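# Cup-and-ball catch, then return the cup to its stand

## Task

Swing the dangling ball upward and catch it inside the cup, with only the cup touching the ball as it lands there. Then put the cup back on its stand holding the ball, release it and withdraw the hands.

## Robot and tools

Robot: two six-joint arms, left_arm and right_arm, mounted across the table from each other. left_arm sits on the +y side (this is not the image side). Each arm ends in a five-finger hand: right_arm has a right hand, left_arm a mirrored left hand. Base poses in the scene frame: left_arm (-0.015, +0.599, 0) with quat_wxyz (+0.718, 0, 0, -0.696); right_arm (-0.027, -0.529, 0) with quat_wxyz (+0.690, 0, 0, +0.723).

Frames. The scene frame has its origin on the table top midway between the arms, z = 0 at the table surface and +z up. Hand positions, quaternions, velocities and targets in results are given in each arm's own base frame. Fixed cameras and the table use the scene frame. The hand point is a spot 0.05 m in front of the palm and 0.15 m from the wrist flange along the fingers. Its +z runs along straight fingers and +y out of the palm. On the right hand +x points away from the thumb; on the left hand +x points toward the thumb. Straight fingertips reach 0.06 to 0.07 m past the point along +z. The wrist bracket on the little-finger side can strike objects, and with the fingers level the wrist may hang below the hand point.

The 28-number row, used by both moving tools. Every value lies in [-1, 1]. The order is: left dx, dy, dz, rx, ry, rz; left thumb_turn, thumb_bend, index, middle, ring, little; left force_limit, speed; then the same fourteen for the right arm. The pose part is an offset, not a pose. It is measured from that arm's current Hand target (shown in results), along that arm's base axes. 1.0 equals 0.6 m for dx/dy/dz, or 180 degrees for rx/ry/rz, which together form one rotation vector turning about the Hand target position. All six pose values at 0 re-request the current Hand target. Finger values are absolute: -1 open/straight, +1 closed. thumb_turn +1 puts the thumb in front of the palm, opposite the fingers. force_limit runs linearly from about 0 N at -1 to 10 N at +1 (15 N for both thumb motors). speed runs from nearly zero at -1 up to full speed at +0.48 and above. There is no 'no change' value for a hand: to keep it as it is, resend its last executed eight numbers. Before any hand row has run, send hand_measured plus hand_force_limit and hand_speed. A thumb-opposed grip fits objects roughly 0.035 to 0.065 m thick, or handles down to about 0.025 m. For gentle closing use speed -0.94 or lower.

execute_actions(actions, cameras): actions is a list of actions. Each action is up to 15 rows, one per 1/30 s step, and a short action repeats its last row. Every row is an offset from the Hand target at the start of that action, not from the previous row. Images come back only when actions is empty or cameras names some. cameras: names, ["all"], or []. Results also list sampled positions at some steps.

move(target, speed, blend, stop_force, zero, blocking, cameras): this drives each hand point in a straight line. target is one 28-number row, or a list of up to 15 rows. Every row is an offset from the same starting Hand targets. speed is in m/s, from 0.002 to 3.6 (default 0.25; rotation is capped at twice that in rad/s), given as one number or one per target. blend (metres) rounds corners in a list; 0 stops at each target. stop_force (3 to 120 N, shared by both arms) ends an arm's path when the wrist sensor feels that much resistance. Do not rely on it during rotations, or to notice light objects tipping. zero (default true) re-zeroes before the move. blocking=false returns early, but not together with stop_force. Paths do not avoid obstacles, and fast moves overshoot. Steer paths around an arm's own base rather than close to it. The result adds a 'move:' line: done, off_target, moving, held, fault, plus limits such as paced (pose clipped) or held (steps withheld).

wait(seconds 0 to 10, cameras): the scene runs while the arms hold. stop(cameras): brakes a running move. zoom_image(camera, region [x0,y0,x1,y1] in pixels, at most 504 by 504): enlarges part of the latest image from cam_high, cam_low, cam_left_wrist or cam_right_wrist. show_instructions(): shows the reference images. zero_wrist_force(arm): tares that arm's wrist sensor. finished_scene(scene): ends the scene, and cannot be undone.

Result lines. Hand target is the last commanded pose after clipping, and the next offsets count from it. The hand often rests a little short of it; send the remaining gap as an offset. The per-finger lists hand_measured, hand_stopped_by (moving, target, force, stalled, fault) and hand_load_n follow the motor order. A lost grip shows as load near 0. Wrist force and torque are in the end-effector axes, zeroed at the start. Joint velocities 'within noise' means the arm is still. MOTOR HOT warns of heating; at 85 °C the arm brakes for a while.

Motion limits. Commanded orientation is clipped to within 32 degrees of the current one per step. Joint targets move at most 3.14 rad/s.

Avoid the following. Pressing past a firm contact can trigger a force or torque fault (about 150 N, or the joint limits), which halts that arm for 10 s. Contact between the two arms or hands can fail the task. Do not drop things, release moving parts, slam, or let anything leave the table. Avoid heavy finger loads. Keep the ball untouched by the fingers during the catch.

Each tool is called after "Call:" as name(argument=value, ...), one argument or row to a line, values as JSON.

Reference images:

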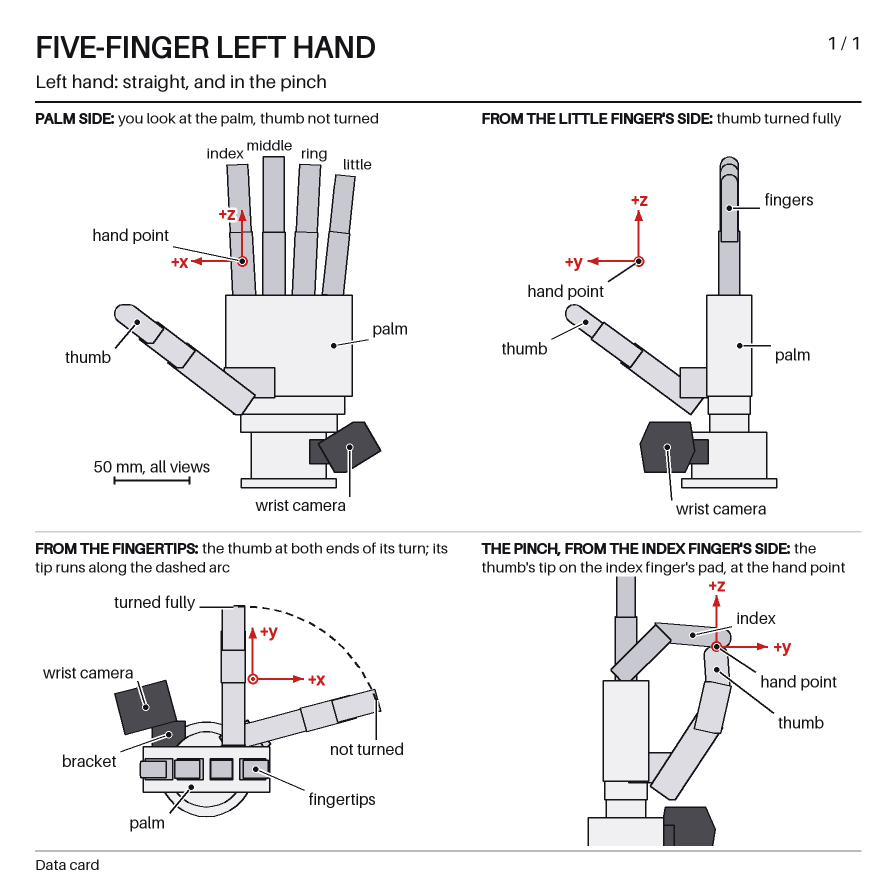

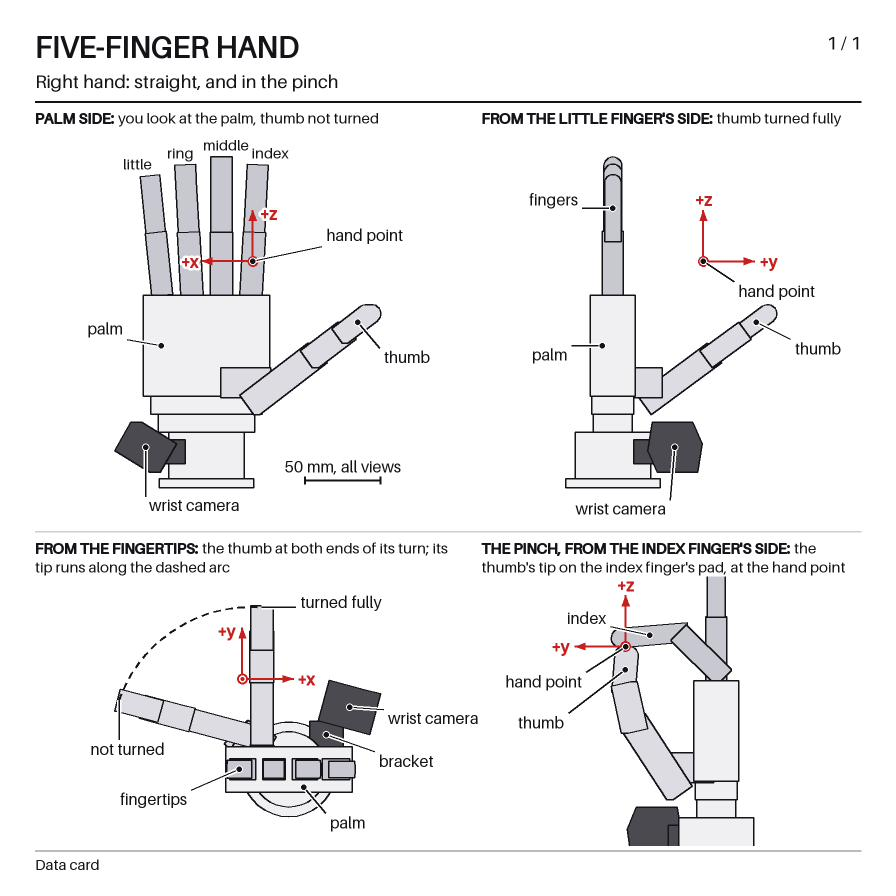

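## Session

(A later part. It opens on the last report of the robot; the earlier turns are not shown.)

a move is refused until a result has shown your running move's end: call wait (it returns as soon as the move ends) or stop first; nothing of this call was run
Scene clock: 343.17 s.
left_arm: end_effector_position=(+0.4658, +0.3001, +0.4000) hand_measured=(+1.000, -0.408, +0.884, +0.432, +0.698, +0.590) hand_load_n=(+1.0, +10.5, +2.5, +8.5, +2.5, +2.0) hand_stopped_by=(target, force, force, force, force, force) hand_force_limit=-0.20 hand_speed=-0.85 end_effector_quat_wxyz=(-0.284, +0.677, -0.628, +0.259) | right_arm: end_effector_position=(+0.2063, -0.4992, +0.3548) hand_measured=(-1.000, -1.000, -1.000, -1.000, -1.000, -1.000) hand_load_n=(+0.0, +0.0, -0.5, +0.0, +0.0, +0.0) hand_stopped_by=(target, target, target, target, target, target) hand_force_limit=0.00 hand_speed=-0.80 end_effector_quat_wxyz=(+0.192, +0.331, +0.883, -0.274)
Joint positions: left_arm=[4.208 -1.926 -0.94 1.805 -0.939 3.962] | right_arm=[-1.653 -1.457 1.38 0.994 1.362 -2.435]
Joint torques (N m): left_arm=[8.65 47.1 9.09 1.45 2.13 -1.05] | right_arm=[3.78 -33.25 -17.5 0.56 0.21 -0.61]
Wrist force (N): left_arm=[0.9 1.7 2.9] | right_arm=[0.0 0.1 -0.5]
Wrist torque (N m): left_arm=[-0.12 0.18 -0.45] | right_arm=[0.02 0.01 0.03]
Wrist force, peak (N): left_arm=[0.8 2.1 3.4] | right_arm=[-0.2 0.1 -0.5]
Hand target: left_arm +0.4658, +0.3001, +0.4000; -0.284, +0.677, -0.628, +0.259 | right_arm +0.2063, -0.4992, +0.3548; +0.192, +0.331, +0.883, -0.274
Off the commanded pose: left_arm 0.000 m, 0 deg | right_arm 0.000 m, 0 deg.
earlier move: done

Call:
move(
  target=[0,0,0.01,0,0,0,1,0.9,0.9,0.9,0.8,0.8,-0.2,-0.85,0,0,0,0,0,0,-1,-1,-1,-1,-1,-1,0,-0.8],
  speed=0.002,
  blocking=false,
  cameras=["cam_high"],
)

Call:
wait(
  seconds=0.1,
  cameras=["cam_high"],
)

Call:
wait(
  seconds=0.166,
  cameras=["cam_high"],
)

Call:
wait(
  seconds=0.166,
  cameras=["cam_high"],
)

Call:
wait(
  seconds=0.1,
  cameras=["cam_high"],
)

Scene clock: 343.87 s.
left_arm: end_effector_position=(+0.4657, +0.3000, +0.4008) hand_measured=(+1.000, -0.408, +0.884, +0.432, +0.698, +0.590) hand_load_n=(+0.5, +10.5, +2.5, +8.5, +3.0, +3.0) hand_stopped_by=(target, force, force, force, force, force) hand_force_limit=-0.20 hand_speed=-0.85 end_effector_quat_wxyz=(-0.284, +0.677, -0.628, +0.259) end_effector_velocity=(+0.000, +0.001, +0.002) end_effector_angular_velocity=(+0.000, +0.000, -0.001) | right_arm: end_effector_position=(+0.2063, -0.4992, +0.3548) hand_measured=(-1.000, -1.000, -1.000, -1.000, -1.000, -1.000) hand_load_n=(+0.0, +0.0, +0.0, +0.0, -0.5, +0.0) hand_stopped_by=(target, target, target, target, target, target) hand_force_limit=0.00 hand_speed=-0.80 end_effector_quat_wxyz=(+0.192, +0.331, +0.883, -0.274)
Joint positions: left_arm=[4.208 -1.926 -0.938 1.803 -0.939 3.962] | right_arm=[-1.653 -1.457 1.38 0.994 1.362 -2.435]
Joint velocities: left_arm=[0.001 -0.003 0.008 -0.006 0 0.002] | right_arm=[within noise]
Joint torques (N m): left_arm=[8.09 21.97 31.16 -3.48 2.16 -1.1] | right_arm=[3.39 -32.2 -17.7 0.47 0.14 -0.45]
Motor temperatures (°C): left_arm=[26 39 34 45 39 44] | right_arm=[37 22 32 39 34 28]
Wrist force (N): left_arm=[0.7 2.0 3.0] | right_arm=[0.1 0.0 -0.3]
Wrist torque (N m): left_arm=[-0.12 0.29 -0.59] | right_arm=[0.00 -0.01 0.04]
Wrist force, peak (N): left_arm=[0.7 2.0 3.4] | right_arm=[-0.3 0.3 -0.6]
Hand target: left_arm +0.4658, +0.3001, +0.4010; -0.284, +0.677, -0.628, +0.259 | right_arm +0.2063, -0.4992, +0.3548; +0.192, +0.331, +0.883, -0.274
Off the commanded pose: left_arm 0.005 m, 0 deg | right_arm 0.000 m, 0 deg.
move: running
Images, in order (width x height): cam_high 896x504.

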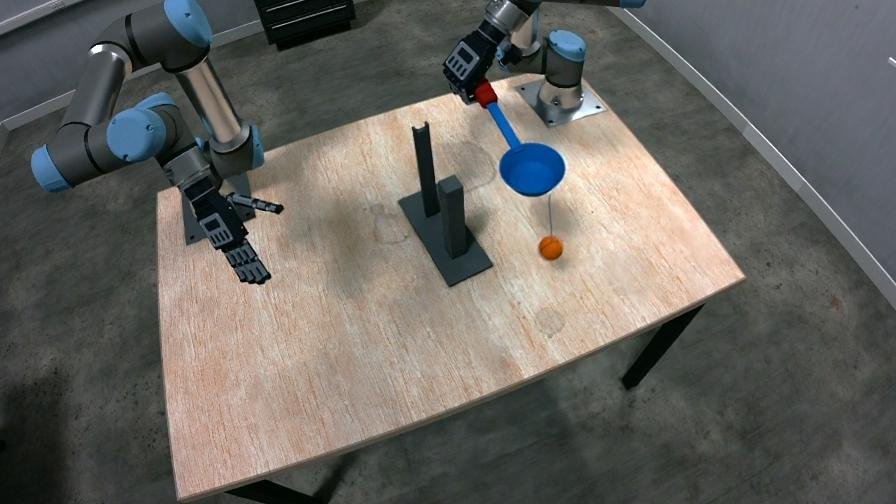

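Scene clock: 343.97 s.
left_arm: end_effector_position=(+0.4658, +0.3000, +0.4009) hand_measured=(+1.000, -0.408, +0.884, +0.432, +0.698, +0.590) hand_load_n=(+0.5, +10.5, +2.5, +8.5, +2.5, +2.5) hand_stopped_by=(target, force, force, force, force, force) hand_force_limit=-0.20 hand_speed=-0.85 end_effector_quat_wxyz=(-0.284, +0.677, -0.628, +0.259) end_effector_velocity=(+0.000, +0.000, +0.001) end_effector_angular_velocity=(+0.001, +0.001, +0.000) | right_arm: end_effector_position=(+0.2063, -0.4992, +0.3548) hand_measured=(-1.000, -1.000, -1.000, -1.000, -1.000, -1.000) hand_load_n=(+0.0, +0.0, +0.0, +0.0, +0.0, +0.0) hand_stopped_by=(target, target, target, target, target, target) hand_force_limit=0.00 hand_speed=-0.80 end_effector_quat_wxyz=(+0.192, +0.331, +0.883, -0.274)
Joint positions: left_arm=[4.208 -1.926 -0.937 1.803 -0.939 3.962] | right_arm=[-1.653 -1.457 1.38 0.994 1.362 -2.435]
Joint velocities: left_arm=[0 -0.002 0.007 -0.005 -0.001 0] | right_arm=[within noise]
Joint torques (N m): left_arm=[8.12 21.04 32.01 -3.73 2.16 -1.07] | right_arm=[4.1 -33.41 -17.6 0.4 0.11 -0.58]
Wrist force (N): left_arm=[0.7 1.6 2.5] | right_arm=[0.1 0.1 -0.3]
Wrist torque (N m): left_arm=[-0.11 0.18 -0.50] | right_arm=[0.01 -0.02 0.04]
Wrist force, peak (N): left_arm=[0.9 2.2 2.9] | right_arm=[-0.2 0.2 -0.3]
Hand target: left_arm +0.4658, +0.3001, +0.4012; -0.284, +0.677, -0.628, +0.259 | right_arm +0.2063, -0.4992, +0.3548; +0.192, +0.331, +0.883, -0.274
Off the commanded pose: left_arm 0.005 m, 0 deg | right_arm 0.000 m, 0 deg.
earlier move: running
wait: 0.10 s; no rest
Images, in order (width x height): cam_high 896x504.

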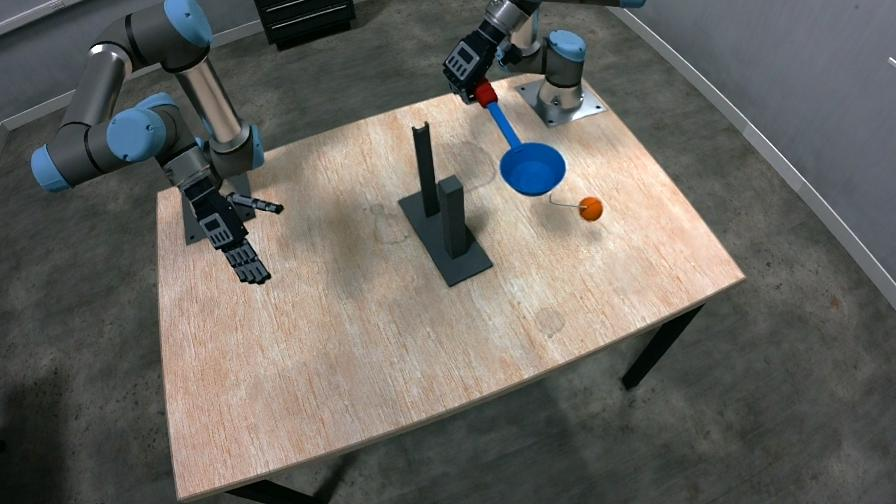

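Scene clock: 344.13 s.
left_arm: end_effector_position=(+0.4658, +0.3001, +0.4012) hand_measured=(+1.000, -0.408, +0.884, +0.432, +0.698, +0.590) hand_load_n=(+1.0, +10.5, +2.5, +8.5, +2.5, +2.0) hand_stopped_by=(target, force, force, force, force, force) hand_force_limit=-0.20 hand_speed=-0.85 end_effector_quat_wxyz=(-0.284, +0.677, -0.628, +0.259) end_effector_velocity=(+0.000, +0.000, +0.002) end_effector_angular_velocity=(-0.001, -0.001, +0.001) | right_arm: end_effector_position=(+0.2063, -0.4992, +0.3548) hand_measured=(-1.000, -1.000, -1.000, -1.000, -1.000, -1.000) hand_load_n=(+0.0, +0.0, +0.0, +0.0, +0.0, +0.0) hand_stopped_by=(target, target, target, target, target, target) hand_force_limit=0.00 hand_speed=-0.80 end_effector_quat_wxyz=(+0.192, +0.331, +0.883, -0.274)
Joint positions: left_arm=[4.208 -1.927 -0.936 1.802 -0.939 3.962] | right_arm=[-1.653 -1.457 1.38 0.994 1.362 -2.435]
Joint velocities: left_arm=[0 -0.002 0.008 -0.006 0.001 -0.002] | right_arm=[within noise]
Joint torques (N m): left_arm=[8.6 21.93 31.93 -3.73 2.19 -1.11] | right_arm=[3.14 -33.43 -17.9 0.5 0.2 -0.4]
Wrist force (N): left_arm=[0.7 1.6 2.7] | right_arm=[-0.2 0.2 -0.4]
Wrist torque (N m): left_arm=[-0.13 0.19 -0.49] | right_arm=[0.03 0.03 0.03]
Wrist force, peak (N): left_arm=[0.8 1.6 3.1] | right_arm=[-0.2 0.2 -0.4]
Hand target: left_arm +0.4658, +0.3001, +0.4015; -0.284, +0.677, -0.628, +0.259 | right_arm +0.2063, -0.4992, +0.3548; +0.192, +0.331, +0.883, -0.274
Off the commanded pose: left_arm 0.005 m, 0 deg | right_arm 0.000 m, 0 deg.
earlier move: running
wait: 0.17 s; no rest
Images, in order (width x height): cam_high 896x504.

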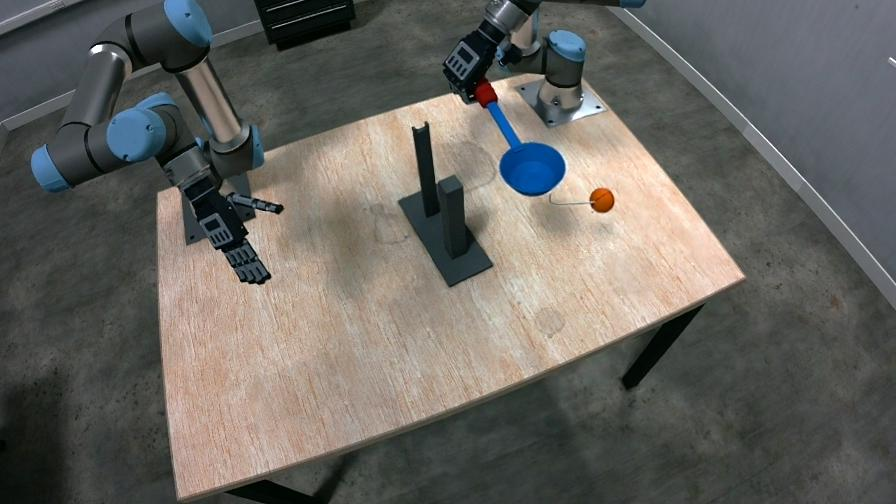

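Scene clock: 344.30 s.
left_arm: end_effector_position=(+0.4658, +0.3001, +0.4015) hand_measured=(+1.000, -0.408, +0.884, +0.432, +0.698, +0.590) hand_load_n=(+1.0, +11.0, +2.5, +8.5, +3.0, +3.5) hand_stopped_by=(target, force, force, force, force, force) hand_force_limit=-0.20 hand_speed=-0.85 end_effector_quat_wxyz=(-0.284, +0.677, -0.628, +0.259) end_effector_velocity=(+0.000, +0.000, +0.002) end_effector_angular_velocity=(+0.000, +0.000, +0.001) | right_arm: end_effector_position=(+0.2063, -0.4992, +0.3548) hand_measured=(-1.000, -1.000, -1.000, -1.000, -1.000, -1.000) hand_load_n=(+0.0, +0.0, +0.0, +0.0, +0.0, +0.0) hand_stopped_by=(target, target, target, target, target, target) hand_force_limit=0.00 hand_speed=-0.80 end_effector_quat_wxyz=(+0.192, +0.331, +0.883, -0.274)
Joint positions: left_arm=[4.208 -1.927 -0.934 1.801 -0.939 3.962] | right_arm=[-1.653 -1.457 1.38 0.994 1.362 -2.435]
Joint velocities: left_arm=[0.001 -0.002 0.008 -0.006 0 0] | right_arm=[within noise]
Joint torques (N m): left_arm=[8.62 20.77 31.53 -3.76 2.07 -1.12] | right_arm=[4.27 -32.89 -17.44 0.39 0.21 -0.56]
Wrist force (N): left_arm=[0.8 1.8 3.3] | right_arm=[0.0 0.2 -0.4]
Wrist torque (N m): left_arm=[-0.15 0.32 -0.55] | right_arm=[0.02 0.01 0.03]
Wrist force, peak (N): left_arm=[0.6 2.0 3.3] | right_arm=[0.0 0.0 -0.5]
Hand target: left_arm +0.4658, +0.3001, +0.4019; -0.284, +0.677, -0.628, +0.259 | right_arm +0.2063, -0.4992, +0.3548; +0.192, +0.331, +0.883, -0.274
Off the commanded pose: left_arm 0.004 m, 0 deg | right_arm 0.000 m, 0 deg.
earlier move: running
wait: 0.17 s; no rest
Images, in order (width x height): cam_high 896x504.

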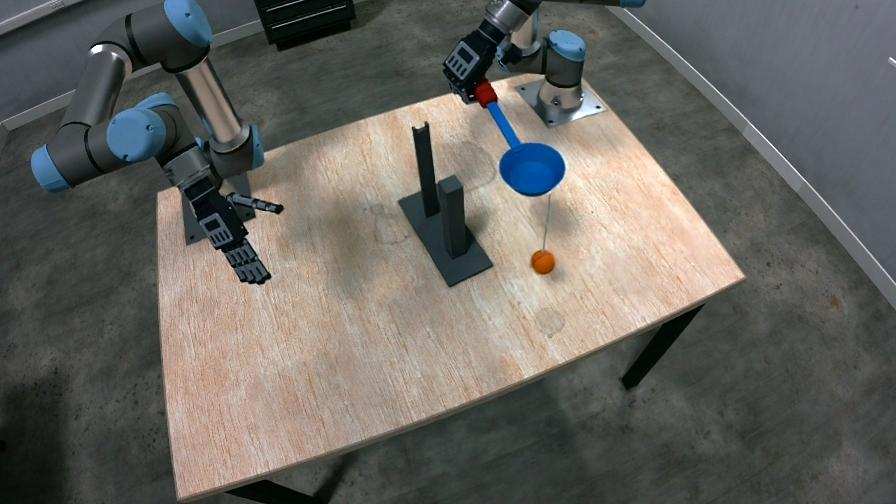

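Scene clock: 344.40 s.
left_arm: end_effector_position=(+0.4658, +0.3001, +0.4017) hand_measured=(+1.000, -0.408, +0.884, +0.432, +0.698, +0.590) hand_load_n=(+0.5, +11.0, +2.5, +8.5, +3.0, +3.0) hand_stopped_by=(target, force, force, force, force, force) hand_force_limit=-0.20 hand_speed=-0.85 end_effector_quat_wxyz=(-0.284, +0.677, -0.628, +0.259) end_effector_velocity=(+0.000, +0.000, +0.002) end_effector_angular_velocity=(+0.001, +0.000, -0.001) | right_arm: end_effector_position=(+0.2063, -0.4992, +0.3548) hand_measured=(-1.000, -1.000, -1.000, -1.000, -1.000, -1.000) hand_load_n=(-0.5, +0.0, -0.5, +0.0, +0.0, +0.0) hand_stopped_by=(target, target, target, target, target, target) hand_force_limit=0.00 hand_speed=-0.80 end_effector_quat_wxyz=(+0.192, +0.331, +0.883, -0.274)
Joint positions: left_arm=[4.208 -1.927 -0.934 1.8 -0.939 3.962] | right_arm=[-1.653 -1.457 1.38 0.994 1.362 -2.435]
Joint velocities: left_arm=[0 -0.001 0.008 -0.007 -0.001 0.001] | right_arm=[within noise]
Joint torques (N m): left_arm=[8.34 21.39 30.35 -3.88 2.01 -1.07] | right_arm=[3.44 -33.36 -17.99 0.55 0.22 -0.44]
Wrist force (N): left_arm=[0.6 1.2 3.4] | right_arm=[0.1 0.1 -0.5]
Wrist torque (N m): left_arm=[-0.17 0.35 -0.42] | right_arm=[0.02 0.00 0.03]
Wrist force, peak (N): left_arm=[0.7 1.5 3.3] | right_arm=[0.1 0.1 -0.5]
Hand target: left_arm +0.4658, +0.3001, +0.4021; -0.284, +0.677, -0.628, +0.259 | right_arm +0.2063, -0.4992, +0.3548; +0.192, +0.331, +0.883, -0.274
Off the commanded pose: left_arm 0.004 m, 0 deg | right_arm 0.000 m, 0 deg.
earlier move: running
wait: 0.10 s; no rest
Images, in order (width x height): cam_high 896x504.

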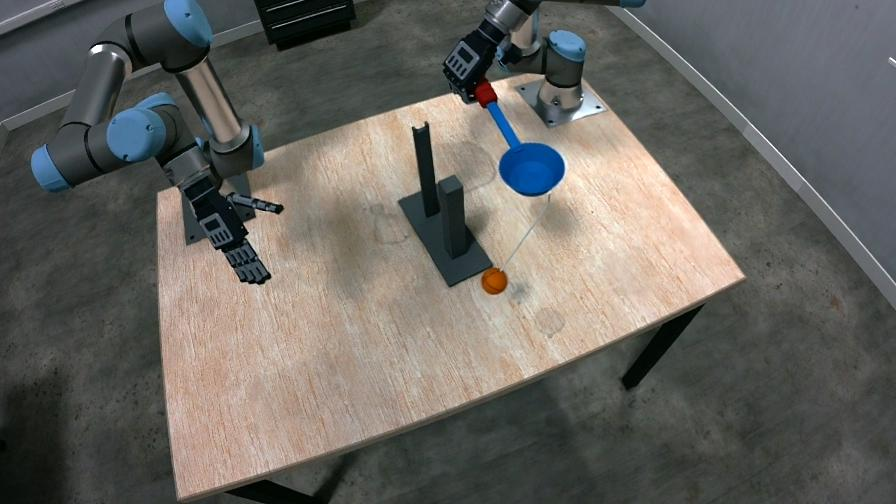

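Call:
wait(
  seconds=10,
)

Call:
wait(
  seconds=0.799,
)

Call:
execute_actions(
  actions=[
    [[0,0,0,0,0,0,1,0.9,0.9,0.9,0.8,0.8,-0.2,-0.85,0,0,0,0,0,0,-1,-1,-1,-1,-1,-1,0,-0.8],[-0.0183,0.0032,0,0,0,0,1,0.9,0.9,0.9,0.8,0.8,-0.2,-0.85,0,0,0,0,0,0,-1,-1,-1,-1,-1,-1,0,-0.8],[-0.0401,0.0069,0,0,0,0,1,0.9,0.9,0.9,0.8,0.8,-0.2,-0.85,0,0,0,0,0,0,-1,-1,-1,-1,-1,-1,0,-0.8],[-0.0641,0.0111,0,0,0,0,1,0.9,0.9,0.9,0.8,0.8,-0.2,-0.85,0,0,0,0,0,0,-1,-1,-1,-1,-1,-1,0,-0.8],[-0.0892,0.0154,0,0,0,0,1,0.9,0.9,0.9,0.8,0.8,-0.2,-0.85,0,0,0,0,0,0,-1,-1,-1,-1,-1,-1,0,-0.8],[-0.1138,0.0196,0,0,0,0,1,0.9,0.9,0.9,0.8,0.8,-0.2,-0.85,0,0,0,0,0,0,-1,-1,-1,-1,-1,-1,0,-0.8],[-0.1367,0.0236,0,0,0,0,1,0.9,0.9,0.9,0.8,0.8,-0.2,-0.85,0,0,0,0,0,0,-1,-1,-1,-1,-1,-1,0,-0.8],[-0.1567,0.027,0,0,0,0,1,0.9,0.9,0.9,0.8,0.8,-0.2,-0.85,0,0,0,0,0,0,-1,-1,-1,-1,-1,-1,0,-0.8],[-0.1726,0.0298,0,0,0,0,1,0.9,0.9,0.9,0.8,0.8,-0.2,-0.85,0,0,0,0,0,0,-1,-1,-1,-1,-1,-1,0,-0.8],[-0.1837,0.0317,0,0,0,0,1,0.9,0.9,0.9,0.8,0.8,-0.2,-0.85,0,0,0,0,0,0,-1,-1,-1,-1,-1,-1,0,-0.8],[-0.1893,0.0326,0,0,0,0,1,0.9,0.9,0.9,0.8,0.8,-0.2,-0.85,0,0,0,0,0,0,-1,-1,-1,-1,-1,-1,0,-0.8],[-0.1891,0.0326,0,0,0,0,1,0.9,0.9,0.9,0.8,0.8,-0.2,-0.85,0,0,0,0,0,0,-1,-1,-1,-1,-1,-1,0,-0.8],[-0.1832,0.0316,0,0,0,0,1,0.9,0.9,0.9,0.8,0.8,-0.2,-0.85,0,0,0,0,0,0,-1,-1,-1,-1,-1,-1,0,-0.8],[-0.1718,0.0296,0,0,0,0,1,0.9,0.9,0.9,0.8,0.8,-0.2,-0.85,0,0,0,0,0,0,-1,-1,-1,-1,-1,-1,0,-0.8],[-0.1555,0.0268,0,0,0,0,1,0.9,0.9,0.9,0.8,0.8,-0.2,-0.85,0,0,0,0,0,0,-1,-1,-1,-1,-1,-1,0,-0.8]],
    [[0.0202,-0.0035,0,0,0,0,1,0.9,0.9,0.9,0.8,0.8,-0.2,-0.85,0,0,0,0,0,0,-1,-1,-1,-1,-1,-1,0,-0.8],[0.0432,-0.0075,0,0,0,0,1,0.9,0.9,0.9,0.8,0.8,-0.2,-0.85,0,0,0,0,0,0,-1,-1,-1,-1,-1,-1,0,-0.8],[0.0679,-0.0117,0,0,0,0,1,0.9,0.9,0.9,0.8,0.8,-0.2,-0.85,0,0,0,0,0,0,-1,-1,-1,-1,-1,-1,0,-0.8],[0.0929,-0.016,0,0,0,0,1,0.9,0.9,0.9,0.8,0.8,-0.2,-0.85,0,0,0,0,0,0,-1,-1,-1,-1,-1,-1,0,-0.8],[0.1168,-0.0201,0,0,0,0,1,0.9,0.9,0.9,0.8,0.8,-0.2,-0.85,0,0,0,0,0,0,-1,-1,-1,-1,-1,-1,0,-0.8],[0.1384,-0.0239,0,0,0,0,1,0.9,0.9,0.9,0.8,0.8,-0.2,-0.85,0,0,0,0,0,0,-1,-1,-1,-1,-1,-1,0,-0.8],[0.1565,-0.027,0,0,0,0,1,0.9,0.9,0.9,0.8,0.8,-0.2,-0.85,0,0,0,0,0,0,-1,-1,-1,-1,-1,-1,0,-0.8],[0.1701,-0.0293,0,0,0,0,1,0.9,0.9,0.9,0.8,0.8,-0.2,-0.85,0,0,0,0,0,0,-1,-1,-1,-1,-1,-1,0,-0.8],[0.1785,-0.0308,0,0,0,0,1,0.9,0.9,0.9,0.8,0.8,-0.2,-0.85,0,0,0,0,0,0,-1,-1,-1,-1,-1,-1,0,-0.8],[0.1812,-0.0312,0,0,0,0,1,0.9,0.9,0.9,0.8,0.8,-0.2,-0.85,0,0,0,0,0,0,-1,-1,-1,-1,-1,-1,0,-0.8],[0.1781,-0.0307,0,0,0,0,1,0.9,0.9,0.9,0.8,0.8,-0.2,-0.85,0,0,0,0,0,0,-1,-1,-1,-1,-1,-1,0,-0.8],[0.1694,-0.0292,0,0,0,0,1,0.9,0.9,0.9,0.8,0.8,-0.2,-0.85,0,0,0,0,0,0,-1,-1,-1,-1,-1,-1,0,-0.8],[0.1555,-0.0268,0,0,0,0,1,0.9,0.9,0.9,0.8,0.8,-0.2,-0.85,0,0,0,0,0,0,-1,-1,-1,-1,-1,-1,0,-0.8]],
  ],
)

Call:
move(
  target=[0,0,-0.01,0,0,0,1,0.9,0.9,0.9,0.8,0.8,-0.2,-0.85,0,0,0,0,0,0,-1,-1,-1,-1,-1,-1,0,-0.8],
  speed=0.002,
  blocking=false,
  cameras=["cam_high"],
)

Call:
wait(
  seconds=0.133,
  cameras=["cam_high"],
)

Call:
wait(
  seconds=0.133,
  cameras=["cam_high"],
)

Call:
wait(
  seconds=0.133,
  cameras=["cam_high"],
)

Call:
wait(
  seconds=0.133,
  cameras=["cam_high"],
)

Scene clock: 346.60 s.
left_arm: end_effector_position=(+0.4658, +0.3001, +0.4060) hand_measured=(+1.000, -0.408, +0.884, +0.432, +0.698, +0.590) hand_load_n=(+1.0, +10.5, +2.5, +9.0, +3.0, +3.0) hand_stopped_by=(target, force, force, force, force, force) hand_force_limit=-0.20 hand_speed=-0.85 end_effector_quat_wxyz=(-0.284, +0.677, -0.628, +0.259) | right_arm: end_effector_position=(+0.2063, -0.4992, +0.3548) hand_measured=(-1.000, -1.000, -1.000, -1.000, -1.000, -1.000) hand_load_n=(+0.0, +0.0, +0.0, +0.0, +0.0, +0.0) hand_stopped_by=(target, target, target, target, target, target) hand_force_limit=0.00 hand_speed=-0.80 end_effector_quat_wxyz=(+0.192, +0.331, +0.883, -0.274)
Joint positions: left_arm=[4.208 -1.931 -0.917 1.788 -0.939 3.962] | right_arm=[-1.653 -1.457 1.38 0.994 1.362 -2.435]
Joint torques (N m): left_arm=[8.81 21.16 31.96 -3.75 1.82 -1.14] | right_arm=[4.24 -33.14 -18.33 0.55 0.29 -0.43]
Wrist force (N): left_arm=[0.7 2.2 3.4] | right_arm=[0.0 0.2 -0.4]
Wrist torque (N m): left_arm=[-0.12 0.34 -0.57] | right_arm=[0.03 0.01 0.03]
Wrist force, peak (N): left_arm=[0.6 2.0 3.7] | right_arm=[-0.1 0.0 -0.6]
Hand target: left_arm +0.4658, +0.3001, +0.4060; -0.284, +0.677, -0.628, +0.259 | right_arm +0.2063, -0.4992, +0.3548; +0.192, +0.331, +0.883, -0.274
Off the commanded pose: left_arm 0.000 m, 0 deg | right_arm 0.000 m, 0 deg.
earlier move: done
wait: 0.10 of 10 s (the move ended)

Scene clock: 347.40 s.
left_arm: end_effector_position=(+0.4658, +0.3001, +0.4060) hand_measured=(+1.000, -0.408, +0.884, +0.432, +0.698, +0.590) hand_load_n=(+0.5, +10.5, +2.5, +8.5, +3.0, +3.0) hand_stopped_by=(target, force, force, force, force, force) hand_force_limit=-0.20 hand_speed=-0.85 end_effector_quat_wxyz=(-0.284, +0.677, -0.628, +0.259) | right_arm: end_effector_position=(+0.2063, -0.4992, +0.3548) hand_measured=(-1.000, -1.000, -1.000, -1.000, -1.000, -1.000) hand_load_n=(+0.0, +0.0, +0.0, +0.0, +0.0, +0.0) hand_stopped_by=(target, target, target, target, target, target) hand_force_limit=0.00 hand_speed=-0.80 end_effector_quat_wxyz=(+0.192, +0.331, +0.883, -0.274)
Joint positions: left_arm=[4.208 -1.931 -0.917 1.787 -0.939 3.962] | right_arm=[-1.653 -1.457 1.38 0.994 1.362 -2.435]
Joint torques (N m): left_arm=[7.16 21.81 30.91 -3.53 1.59 -0.81] | right_arm=[4.19 -32.88 -17.51 0.41 0.18 -0.46]
Wrist force (N): left_arm=[0.5 1.5 3.3] | right_arm=[-0.2 0.0 -0.4]
Wrist torque (N m): left_arm=[-0.12 0.41 -0.44] | right_arm=[-0.01 0.04 0.01]
Wrist force, peak (N): left_arm=[0.8 2.1 3.5] | right_arm=[0.0 0.2 -0.7]
Hand target: left_arm +0.4658, +0.3001, +0.4060; -0.284, +0.677, -0.628, +0.259 | right_arm +0.2063, -0.4992, +0.3548; +0.192, +0.331, +0.883, -0.274
Off the commanded pose: left_arm 0.000 m, 0 deg | right_arm 0.000 m, 0 deg.
wait: 0.80 s; at rest by 0.17 s

Scene clock: 348.87 s.
left_arm: end_effector_position=(+0.4657, +0.2999, +0.4059) hand_measured=(+1.000, -0.408, +0.884, +0.432, +0.698, +0.590) hand_load_n=(+1.0, +10.5, +2.5, +8.5, +2.5, +2.5) hand_stopped_by=(target, force, force, force, force, force) hand_force_limit=-0.20 hand_speed=-0.85 end_effector_quat_wxyz=(-0.285, +0.677, -0.627, +0.260) | right_arm: end_effector_position=(+0.2063, -0.4992, +0.3548) hand_measured=(-1.000, -1.000, -1.000, -1.000, -1.000, -1.000) hand_load_n=(+0.0, +0.0, +0.0, +0.0, +0.0, +0.0) hand_stopped_by=(target, target, target, target, target, target) hand_force_limit=0.00 hand_speed=-0.80 end_effector_quat_wxyz=(+0.192, +0.331, +0.883, -0.274)
Joint positions: left_arm=[4.208 -1.929 -0.92 1.789 -0.938 3.962] | right_arm=[-1.653 -1.457 1.38 0.994 1.362 -2.435]
Joint torques (N m): left_arm=[-9.38 21.05 31.5 -3.63 -0.88 -1.8] | right_arm=[4.46 -33.28 -17.01 0.51 0.22 -0.28]
Wrist force (N): left_arm=[0.7 1.6 2.9] | right_arm=[0.0 -0.1 -0.2]
Wrist torque (N m): left_arm=[-0.13 0.21 -0.36] | right_arm=[-0.03 0.00 0.02]
Wrist force, peak (N): left_arm=[2.2 -0.2 5.2] | right_arm=[-0.1 0.1 -0.7]
Hand target: left_arm +0.4658, +0.3001, +0.4060; -0.284, +0.677, -0.628, +0.259 | right_arm +0.2063, -0.4992, +0.3548; +0.192, +0.331, +0.883, -0.274
Off the commanded pose: left_arm 0.000 m, 0 deg | right_arm 0.000 m, 0 deg.
Step readings (end_effector_position of left_arm | right_arm):
0: (+0.4658, +0.3001, +0.4060) | (+0.2063, -0.4992, +0.3548)
1: (+0.4658, +0.3001, +0.4060) | (+0.2063, -0.4992, +0.3548)
2: (+0.4658, +0.3001, +0.4060) | (+0.2063, -0.4992, +0.3548)
4: (+0.4627, +0.3006, +0.4062) | (+0.2063, -0.4992, +0.3548)
8: (+0.4356, +0.3049, +0.4071) | (+0.2063, -0.4992, +0.3548)
15: (+0.3749, +0.3158, +0.4069) | (+0.2063, -0.4992, +0.3548)
16: (+0.3717, +0.3165, +0.4067) | (+0.2063, -0.4992, +0.3548)
17: (+0.3717, +0.3165, +0.4065) | (+0.2063, -0.4992, +0.3548)
19: (+0.3789, +0.3155, +0.4060) | (+0.2063, -0.4992, +0.3548)
23: (+0.4156, +0.3066, +0.4054) | (+0.2063, -0.4992, +0.3548)
30: (+0.4643, +0.2974, +0.4055) | (+0.2063, -0.4992, +0.3548)

Scene clock: 349.37 s.
left_arm: end_effector_position=(+0.4657, +0.3000, +0.4052) hand_measured=(+1.000, -0.408, +0.884, +0.432, +0.698, +0.590) hand_load_n=(+1.0, +10.5, +2.5, +8.5, +2.5, +2.5) hand_stopped_by=(target, force, force, force, force, force) hand_force_limit=-0.20 hand_speed=-0.85 end_effector_quat_wxyz=(-0.284, +0.677, -0.627, +0.260) end_effector_velocity=(+0.000, +0.000, -0.002) end_effector_angular_velocity=(+0.001, +0.000, -0.001) | right_arm: end_effector_position=(+0.2063, -0.4992, +0.3548) hand_measured=(-1.000, -1.000, -1.000, -1.000, -1.000, -1.000) hand_load_n=(-0.5, +0.0, +0.0, +0.0, +0.0, +0.0) hand_stopped_by=(target, target, target, target, target, target) hand_force_limit=0.00 hand_speed=-0.80 end_effector_quat_wxyz=(+0.192, +0.331, +0.883, -0.274)
Joint positions: left_arm=[4.208 -1.929 -0.922 1.791 -0.938 3.962] | right_arm=[-1.653 -1.457 1.38 0.994 1.362 -2.435]
Joint velocities: left_arm=[0 0.002 -0.008 0.006 0 0.001] | right_arm=[within noise]
Joint torques (N m): left_arm=[-9.3 48.85 9.42 1.52 -0.97 -1.58] | right_arm=[4.66 -33.21 -17.36 0.6 0.38 -0.42]
Wrist force (N): left_arm=[0.5 1.7 2.9] | right_arm=[-0.1 0.2 -0.3]
Wrist torque (N m): left_arm=[-0.13 0.26 -0.41] | right_arm=[0.03 0.03 0.03]
Wrist force, peak (N): left_arm=[0.6 1.9 3.3] | right_arm=[-0.1 0.0 -0.7]
Hand target: left_arm +0.4657, +0.3000, +0.4049; -0.285, +0.677, -0.627, +0.260 | right_arm +0.2063, -0.4992, +0.3548; +0.192, +0.331, +0.883, -0.274
Off the commanded pose: left_arm 0.005 m, 0 deg | right_arm 0.000 m, 0 deg.
move: running
Images, in order (width x height): cam_high 896x504.

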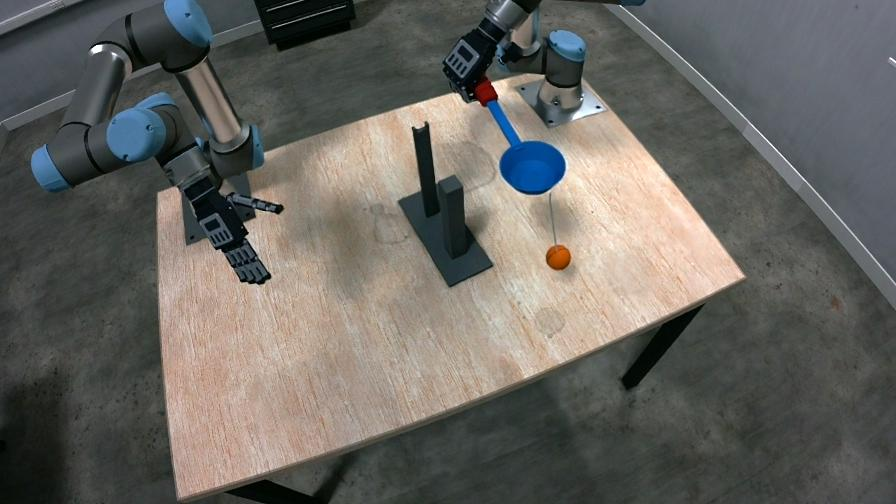

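Scene clock: 349.50 s.
left_arm: end_effector_position=(+0.4657, +0.3000, +0.4049) hand_measured=(+1.000, -0.408, +0.884, +0.432, +0.698, +0.590) hand_load_n=(+1.0, +10.5, +2.5, +8.5, +2.5, +3.0) hand_stopped_by=(target, force, force, force, force, force) hand_force_limit=-0.20 hand_speed=-0.85 end_effector_quat_wxyz=(-0.284, +0.677, -0.627, +0.260) end_effector_velocity=(+0.000, +0.000, -0.002) end_effector_angular_velocity=(+0.001, -0.001, -0.001) | right_arm: end_effector_position=(+0.2063, -0.4992, +0.3548) hand_measured=(-1.000, -1.000, -1.000, -1.000, -1.000, -1.000) hand_load_n=(+0.0, +0.0, +0.0, +0.0, +0.0, +0.0) hand_stopped_by=(target, target, target, target, target, target) hand_force_limit=0.00 hand_speed=-0.80 end_effector_quat_wxyz=(+0.192, +0.331, +0.883, -0.274)
Joint positions: left_arm=[4.208 -1.929 -0.923 1.792 -0.938 3.962] | right_arm=[-1.653 -1.457 1.38 0.994 1.362 -2.435]
Joint velocities: left_arm=[-0.001 0.002 -0.007 0.006 0 0] | right_arm=[within noise]
Joint torques (N m): left_arm=[-9.24 47.8 8.01 1.51 -0.84 -1.38] | right_arm=[4.84 -33.47 -18.34 0.55 0.32 -0.55]
Wrist force (N): left_arm=[0.7 1.8 3.0] | right_arm=[-0.2 0.1 -0.3]
Wrist torque (N m): left_arm=[-0.13 0.24 -0.40] | right_arm=[0.01 0.03 0.02]
Wrist force, peak (N): left_arm=[0.7 1.8 3.3] | right_arm=[-0.1 0.2 -0.4]
Hand target: left_arm +0.4657, +0.3000, +0.4047; -0.285, +0.677, -0.627, +0.260 | right_arm +0.2063, -0.4992, +0.3548; +0.192, +0.331, +0.883, -0.274
Off the commanded pose: left_arm 0.005 m, 0 deg | right_arm 0.000 m, 0 deg.
earlier move: running
wait: 0.13 s; no rest
Images, in order (width x height): cam_high 896x504.

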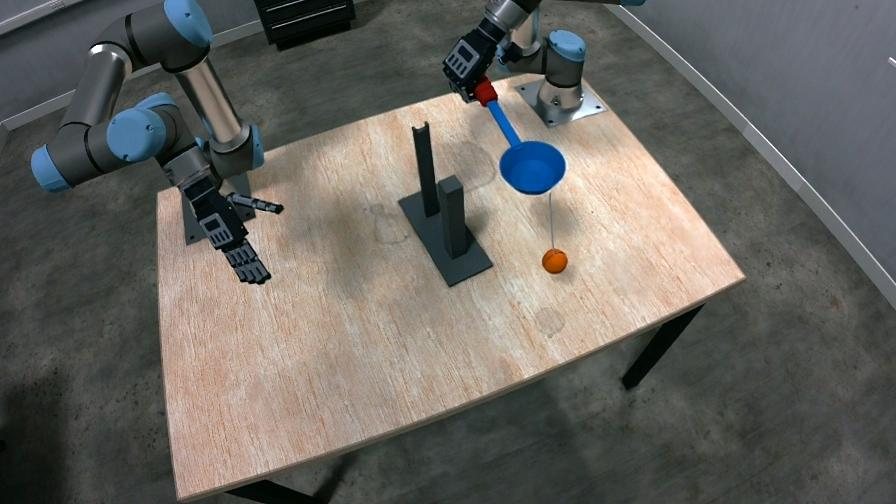

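Scene clock: 349.63 s.
left_arm: end_effector_position=(+0.4657, +0.3000, +0.4047) hand_measured=(+1.000, -0.408, +0.884, +0.432, +0.698, +0.590) hand_load_n=(+0.5, +10.5, +2.5, +8.5, +2.5, +2.5) hand_stopped_by=(target, force, force, force, force, force) hand_force_limit=-0.20 hand_speed=-0.85 end_effector_quat_wxyz=(-0.285, +0.677, -0.627, +0.260) end_effector_velocity=(+0.000, +0.000, -0.002) end_effector_angular_velocity=(+0.000, +0.000, +0.000) | right_arm: end_effector_position=(+0.2063, -0.4992, +0.3548) hand_measured=(-1.000, -1.000, -1.000, -1.000, -1.000, -1.000) hand_load_n=(-0.5, +0.0, +0.0, +0.0, +0.0, +0.0) hand_stopped_by=(target, target, target, target, target, target) hand_force_limit=0.00 hand_speed=-0.80 end_effector_quat_wxyz=(+0.192, +0.331, +0.883, -0.274)
Joint positions: left_arm=[4.208 -1.929 -0.924 1.792 -0.938 3.962] | right_arm=[-1.653 -1.457 1.38 0.994 1.362 -2.435]
Joint velocities: left_arm=[0 0.002 -0.007 0.006 0 0] | right_arm=[within noise]
Joint torques (N m): left_arm=[-8.97 47.32 8.11 1.55 -0.96 -1.19] | right_arm=[3.84 -32.95 -18.21 0.61 0.21 -0.37]
Wrist force (N): left_arm=[0.6 1.7 2.9] | right_arm=[-0.2 0.1 -0.5]
Wrist torque (N m): left_arm=[-0.12 0.27 -0.38] | right_arm=[0.02 0.05 0.02]
Wrist force, peak (N): left_arm=[0.9 1.7 3.3] | right_arm=[-0.2 0.1 -0.5]
Hand target: left_arm +0.4657, +0.3000, +0.4044; -0.285, +0.677, -0.628, +0.259 | right_arm +0.2063, -0.4992, +0.3548; +0.192, +0.331, +0.883, -0.274
Off the commanded pose: left_arm 0.005 m, 0 deg | right_arm 0.000 m, 0 deg.
earlier move: running
wait: 0.13 s; no rest
Images, in order (width x height): cam_high 896x504.

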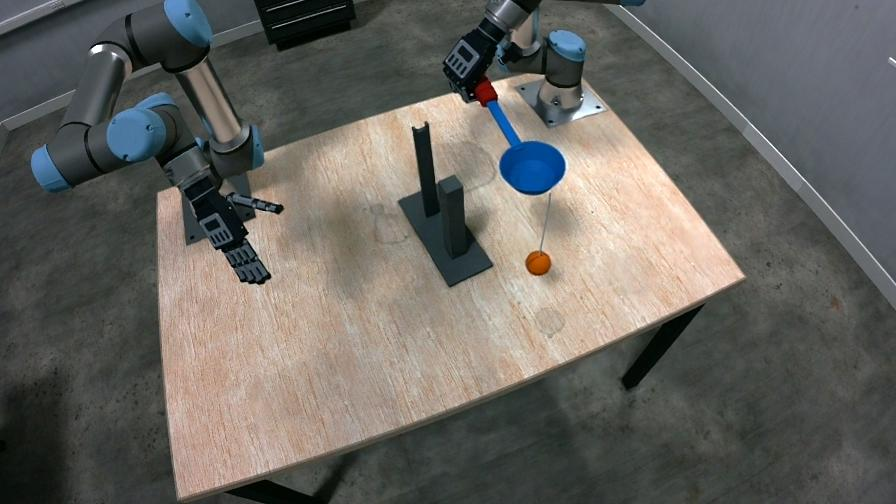

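Scene clock: 349.77 s.
left_arm: end_effector_position=(+0.4657, +0.3000, +0.4045) hand_measured=(+1.000, -0.408, +0.884, +0.432, +0.698, +0.590) hand_load_n=(+0.5, +10.5, +2.5, +8.5, +2.5, +2.5) hand_stopped_by=(target, force, force, force, force, force) hand_force_limit=-0.20 hand_speed=-0.85 end_effector_quat_wxyz=(-0.285, +0.677, -0.627, +0.260) end_effector_velocity=(+0.000, +0.000, -0.002) end_effector_angular_velocity=(+0.000, +0.001, +0.001) | right_arm: end_effector_position=(+0.2063, -0.4992, +0.3548) hand_measured=(-1.000, -1.000, -1.000, -1.000, -1.000, -1.000) hand_load_n=(+0.0, +0.0, +0.0, +0.0, +0.0, +0.0) hand_stopped_by=(target, target, target, target, target, target) hand_force_limit=0.00 hand_speed=-0.80 end_effector_quat_wxyz=(+0.192, +0.331, +0.883, -0.274)
Joint positions: left_arm=[4.208 -1.929 -0.924 1.793 -0.938 3.962] | right_arm=[-1.653 -1.457 1.38 0.994 1.362 -2.435]
Joint velocities: left_arm=[0 0.002 -0.007 0.006 -0.001 -0.001] | right_arm=[within noise]
Joint torques (N m): left_arm=[-9.22 47.97 8.07 1.54 -0.83 -0.9] | right_arm=[3.66 -32.27 -18.16 0.42 0.4 -0.4]
Wrist force (N): left_arm=[0.6 1.6 3.0] | right_arm=[0.0 0.1 -0.2]
Wrist torque (N m): left_arm=[-0.14 0.29 -0.37] | right_arm=[0.00 0.00 0.03]
Wrist force, peak (N): left_arm=[0.6 1.7 3.3] | right_arm=[-0.4 0.1 -0.4]
Hand target: left_arm +0.4657, +0.3000, +0.4041; -0.284, +0.677, -0.628, +0.259 | right_arm +0.2063, -0.4992, +0.3548; +0.192, +0.331, +0.883, -0.274
Off the commanded pose: left_arm 0.004 m, 0 deg | right_arm 0.000 m, 0 deg.
earlier move: running
wait: 0.13 s; no rest
Images, in order (width x height): cam_high 896x504.

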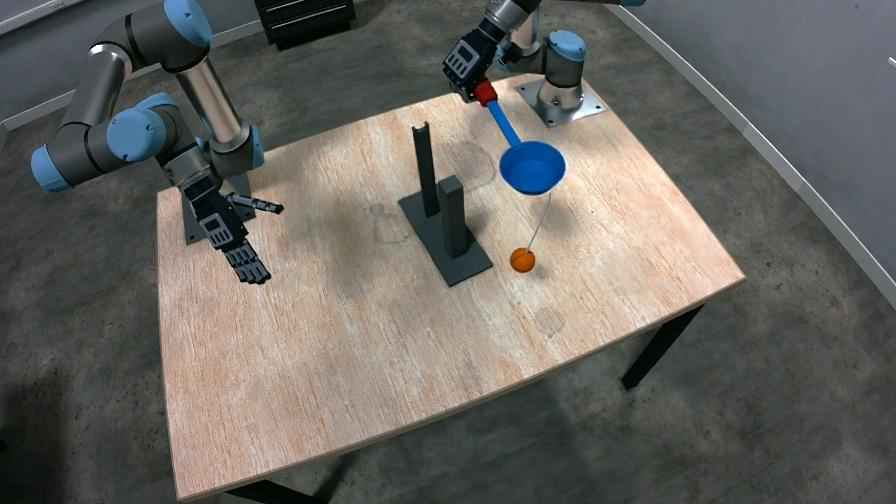

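Scene clock: 349.90 s.
left_arm: end_effector_position=(+0.4657, +0.3000, +0.4042) hand_measured=(+1.000, -0.408, +0.884, +0.432, +0.698, +0.590) hand_load_n=(+0.5, +10.5, +2.5, +8.5, +2.5, +2.5) hand_stopped_by=(target, force, force, force, force, force) hand_force_limit=-0.20 hand_speed=-0.85 end_effector_quat_wxyz=(-0.284, +0.677, -0.627, +0.259) end_effector_velocity=(+0.000, +0.001, -0.002) end_effector_angular_velocity=(+0.001, +0.001, +0.000) | right_arm: end_effector_position=(+0.2063, -0.4992, +0.3548) hand_measured=(-1.000, -1.000, -1.000, -1.000, -1.000, -1.000) hand_load_n=(+0.0, -0.5, -0.5, +0.0, +0.0, +0.0) hand_stopped_by=(target, target, target, target, target, target) hand_force_limit=0.00 hand_speed=-0.80 end_effector_quat_wxyz=(+0.192, +0.331, +0.883, -0.274)
Joint positions: left_arm=[4.208 -1.928 -0.925 1.794 -0.938 3.962] | right_arm=[-1.653 -1.457 1.38 0.994 1.362 -2.435]
Joint velocities: left_arm=[0 0.001 -0.007 0.006 -0.001 0.001] | right_arm=[within noise]
Joint torques (N m): left_arm=[-9.24 47.99 8.98 1.35 -0.96 -0.56] | right_arm=[3.62 -33.29 -18.73 0.36 0.26 -0.44]
Wrist force (N): left_arm=[0.8 1.5 2.8] | right_arm=[-0.2 0.1 -0.5]
Wrist torque (N m): left_arm=[-0.12 0.26 -0.36] | right_arm=[0.03 0.03 0.03]
Wrist force, peak (N): left_arm=[0.9 1.8 3.2] | right_arm=[-0.1 0.2 -0.6]
Hand target: left_arm +0.4657, +0.3000, +0.4039; -0.284, +0.677, -0.628, +0.259 | right_arm +0.2063, -0.4992, +0.3548; +0.192, +0.331, +0.883, -0.274
Off the commanded pose: left_arm 0.004 m, 0 deg | right_arm 0.000 m, 0 deg.
earlier move: running
wait: 0.13 s; no rest
Images, in order (width x height): cam_high 896x504.

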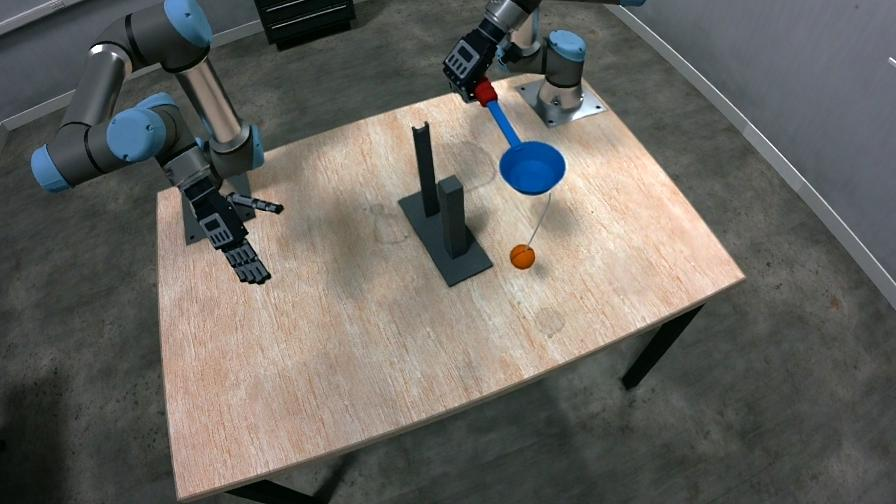

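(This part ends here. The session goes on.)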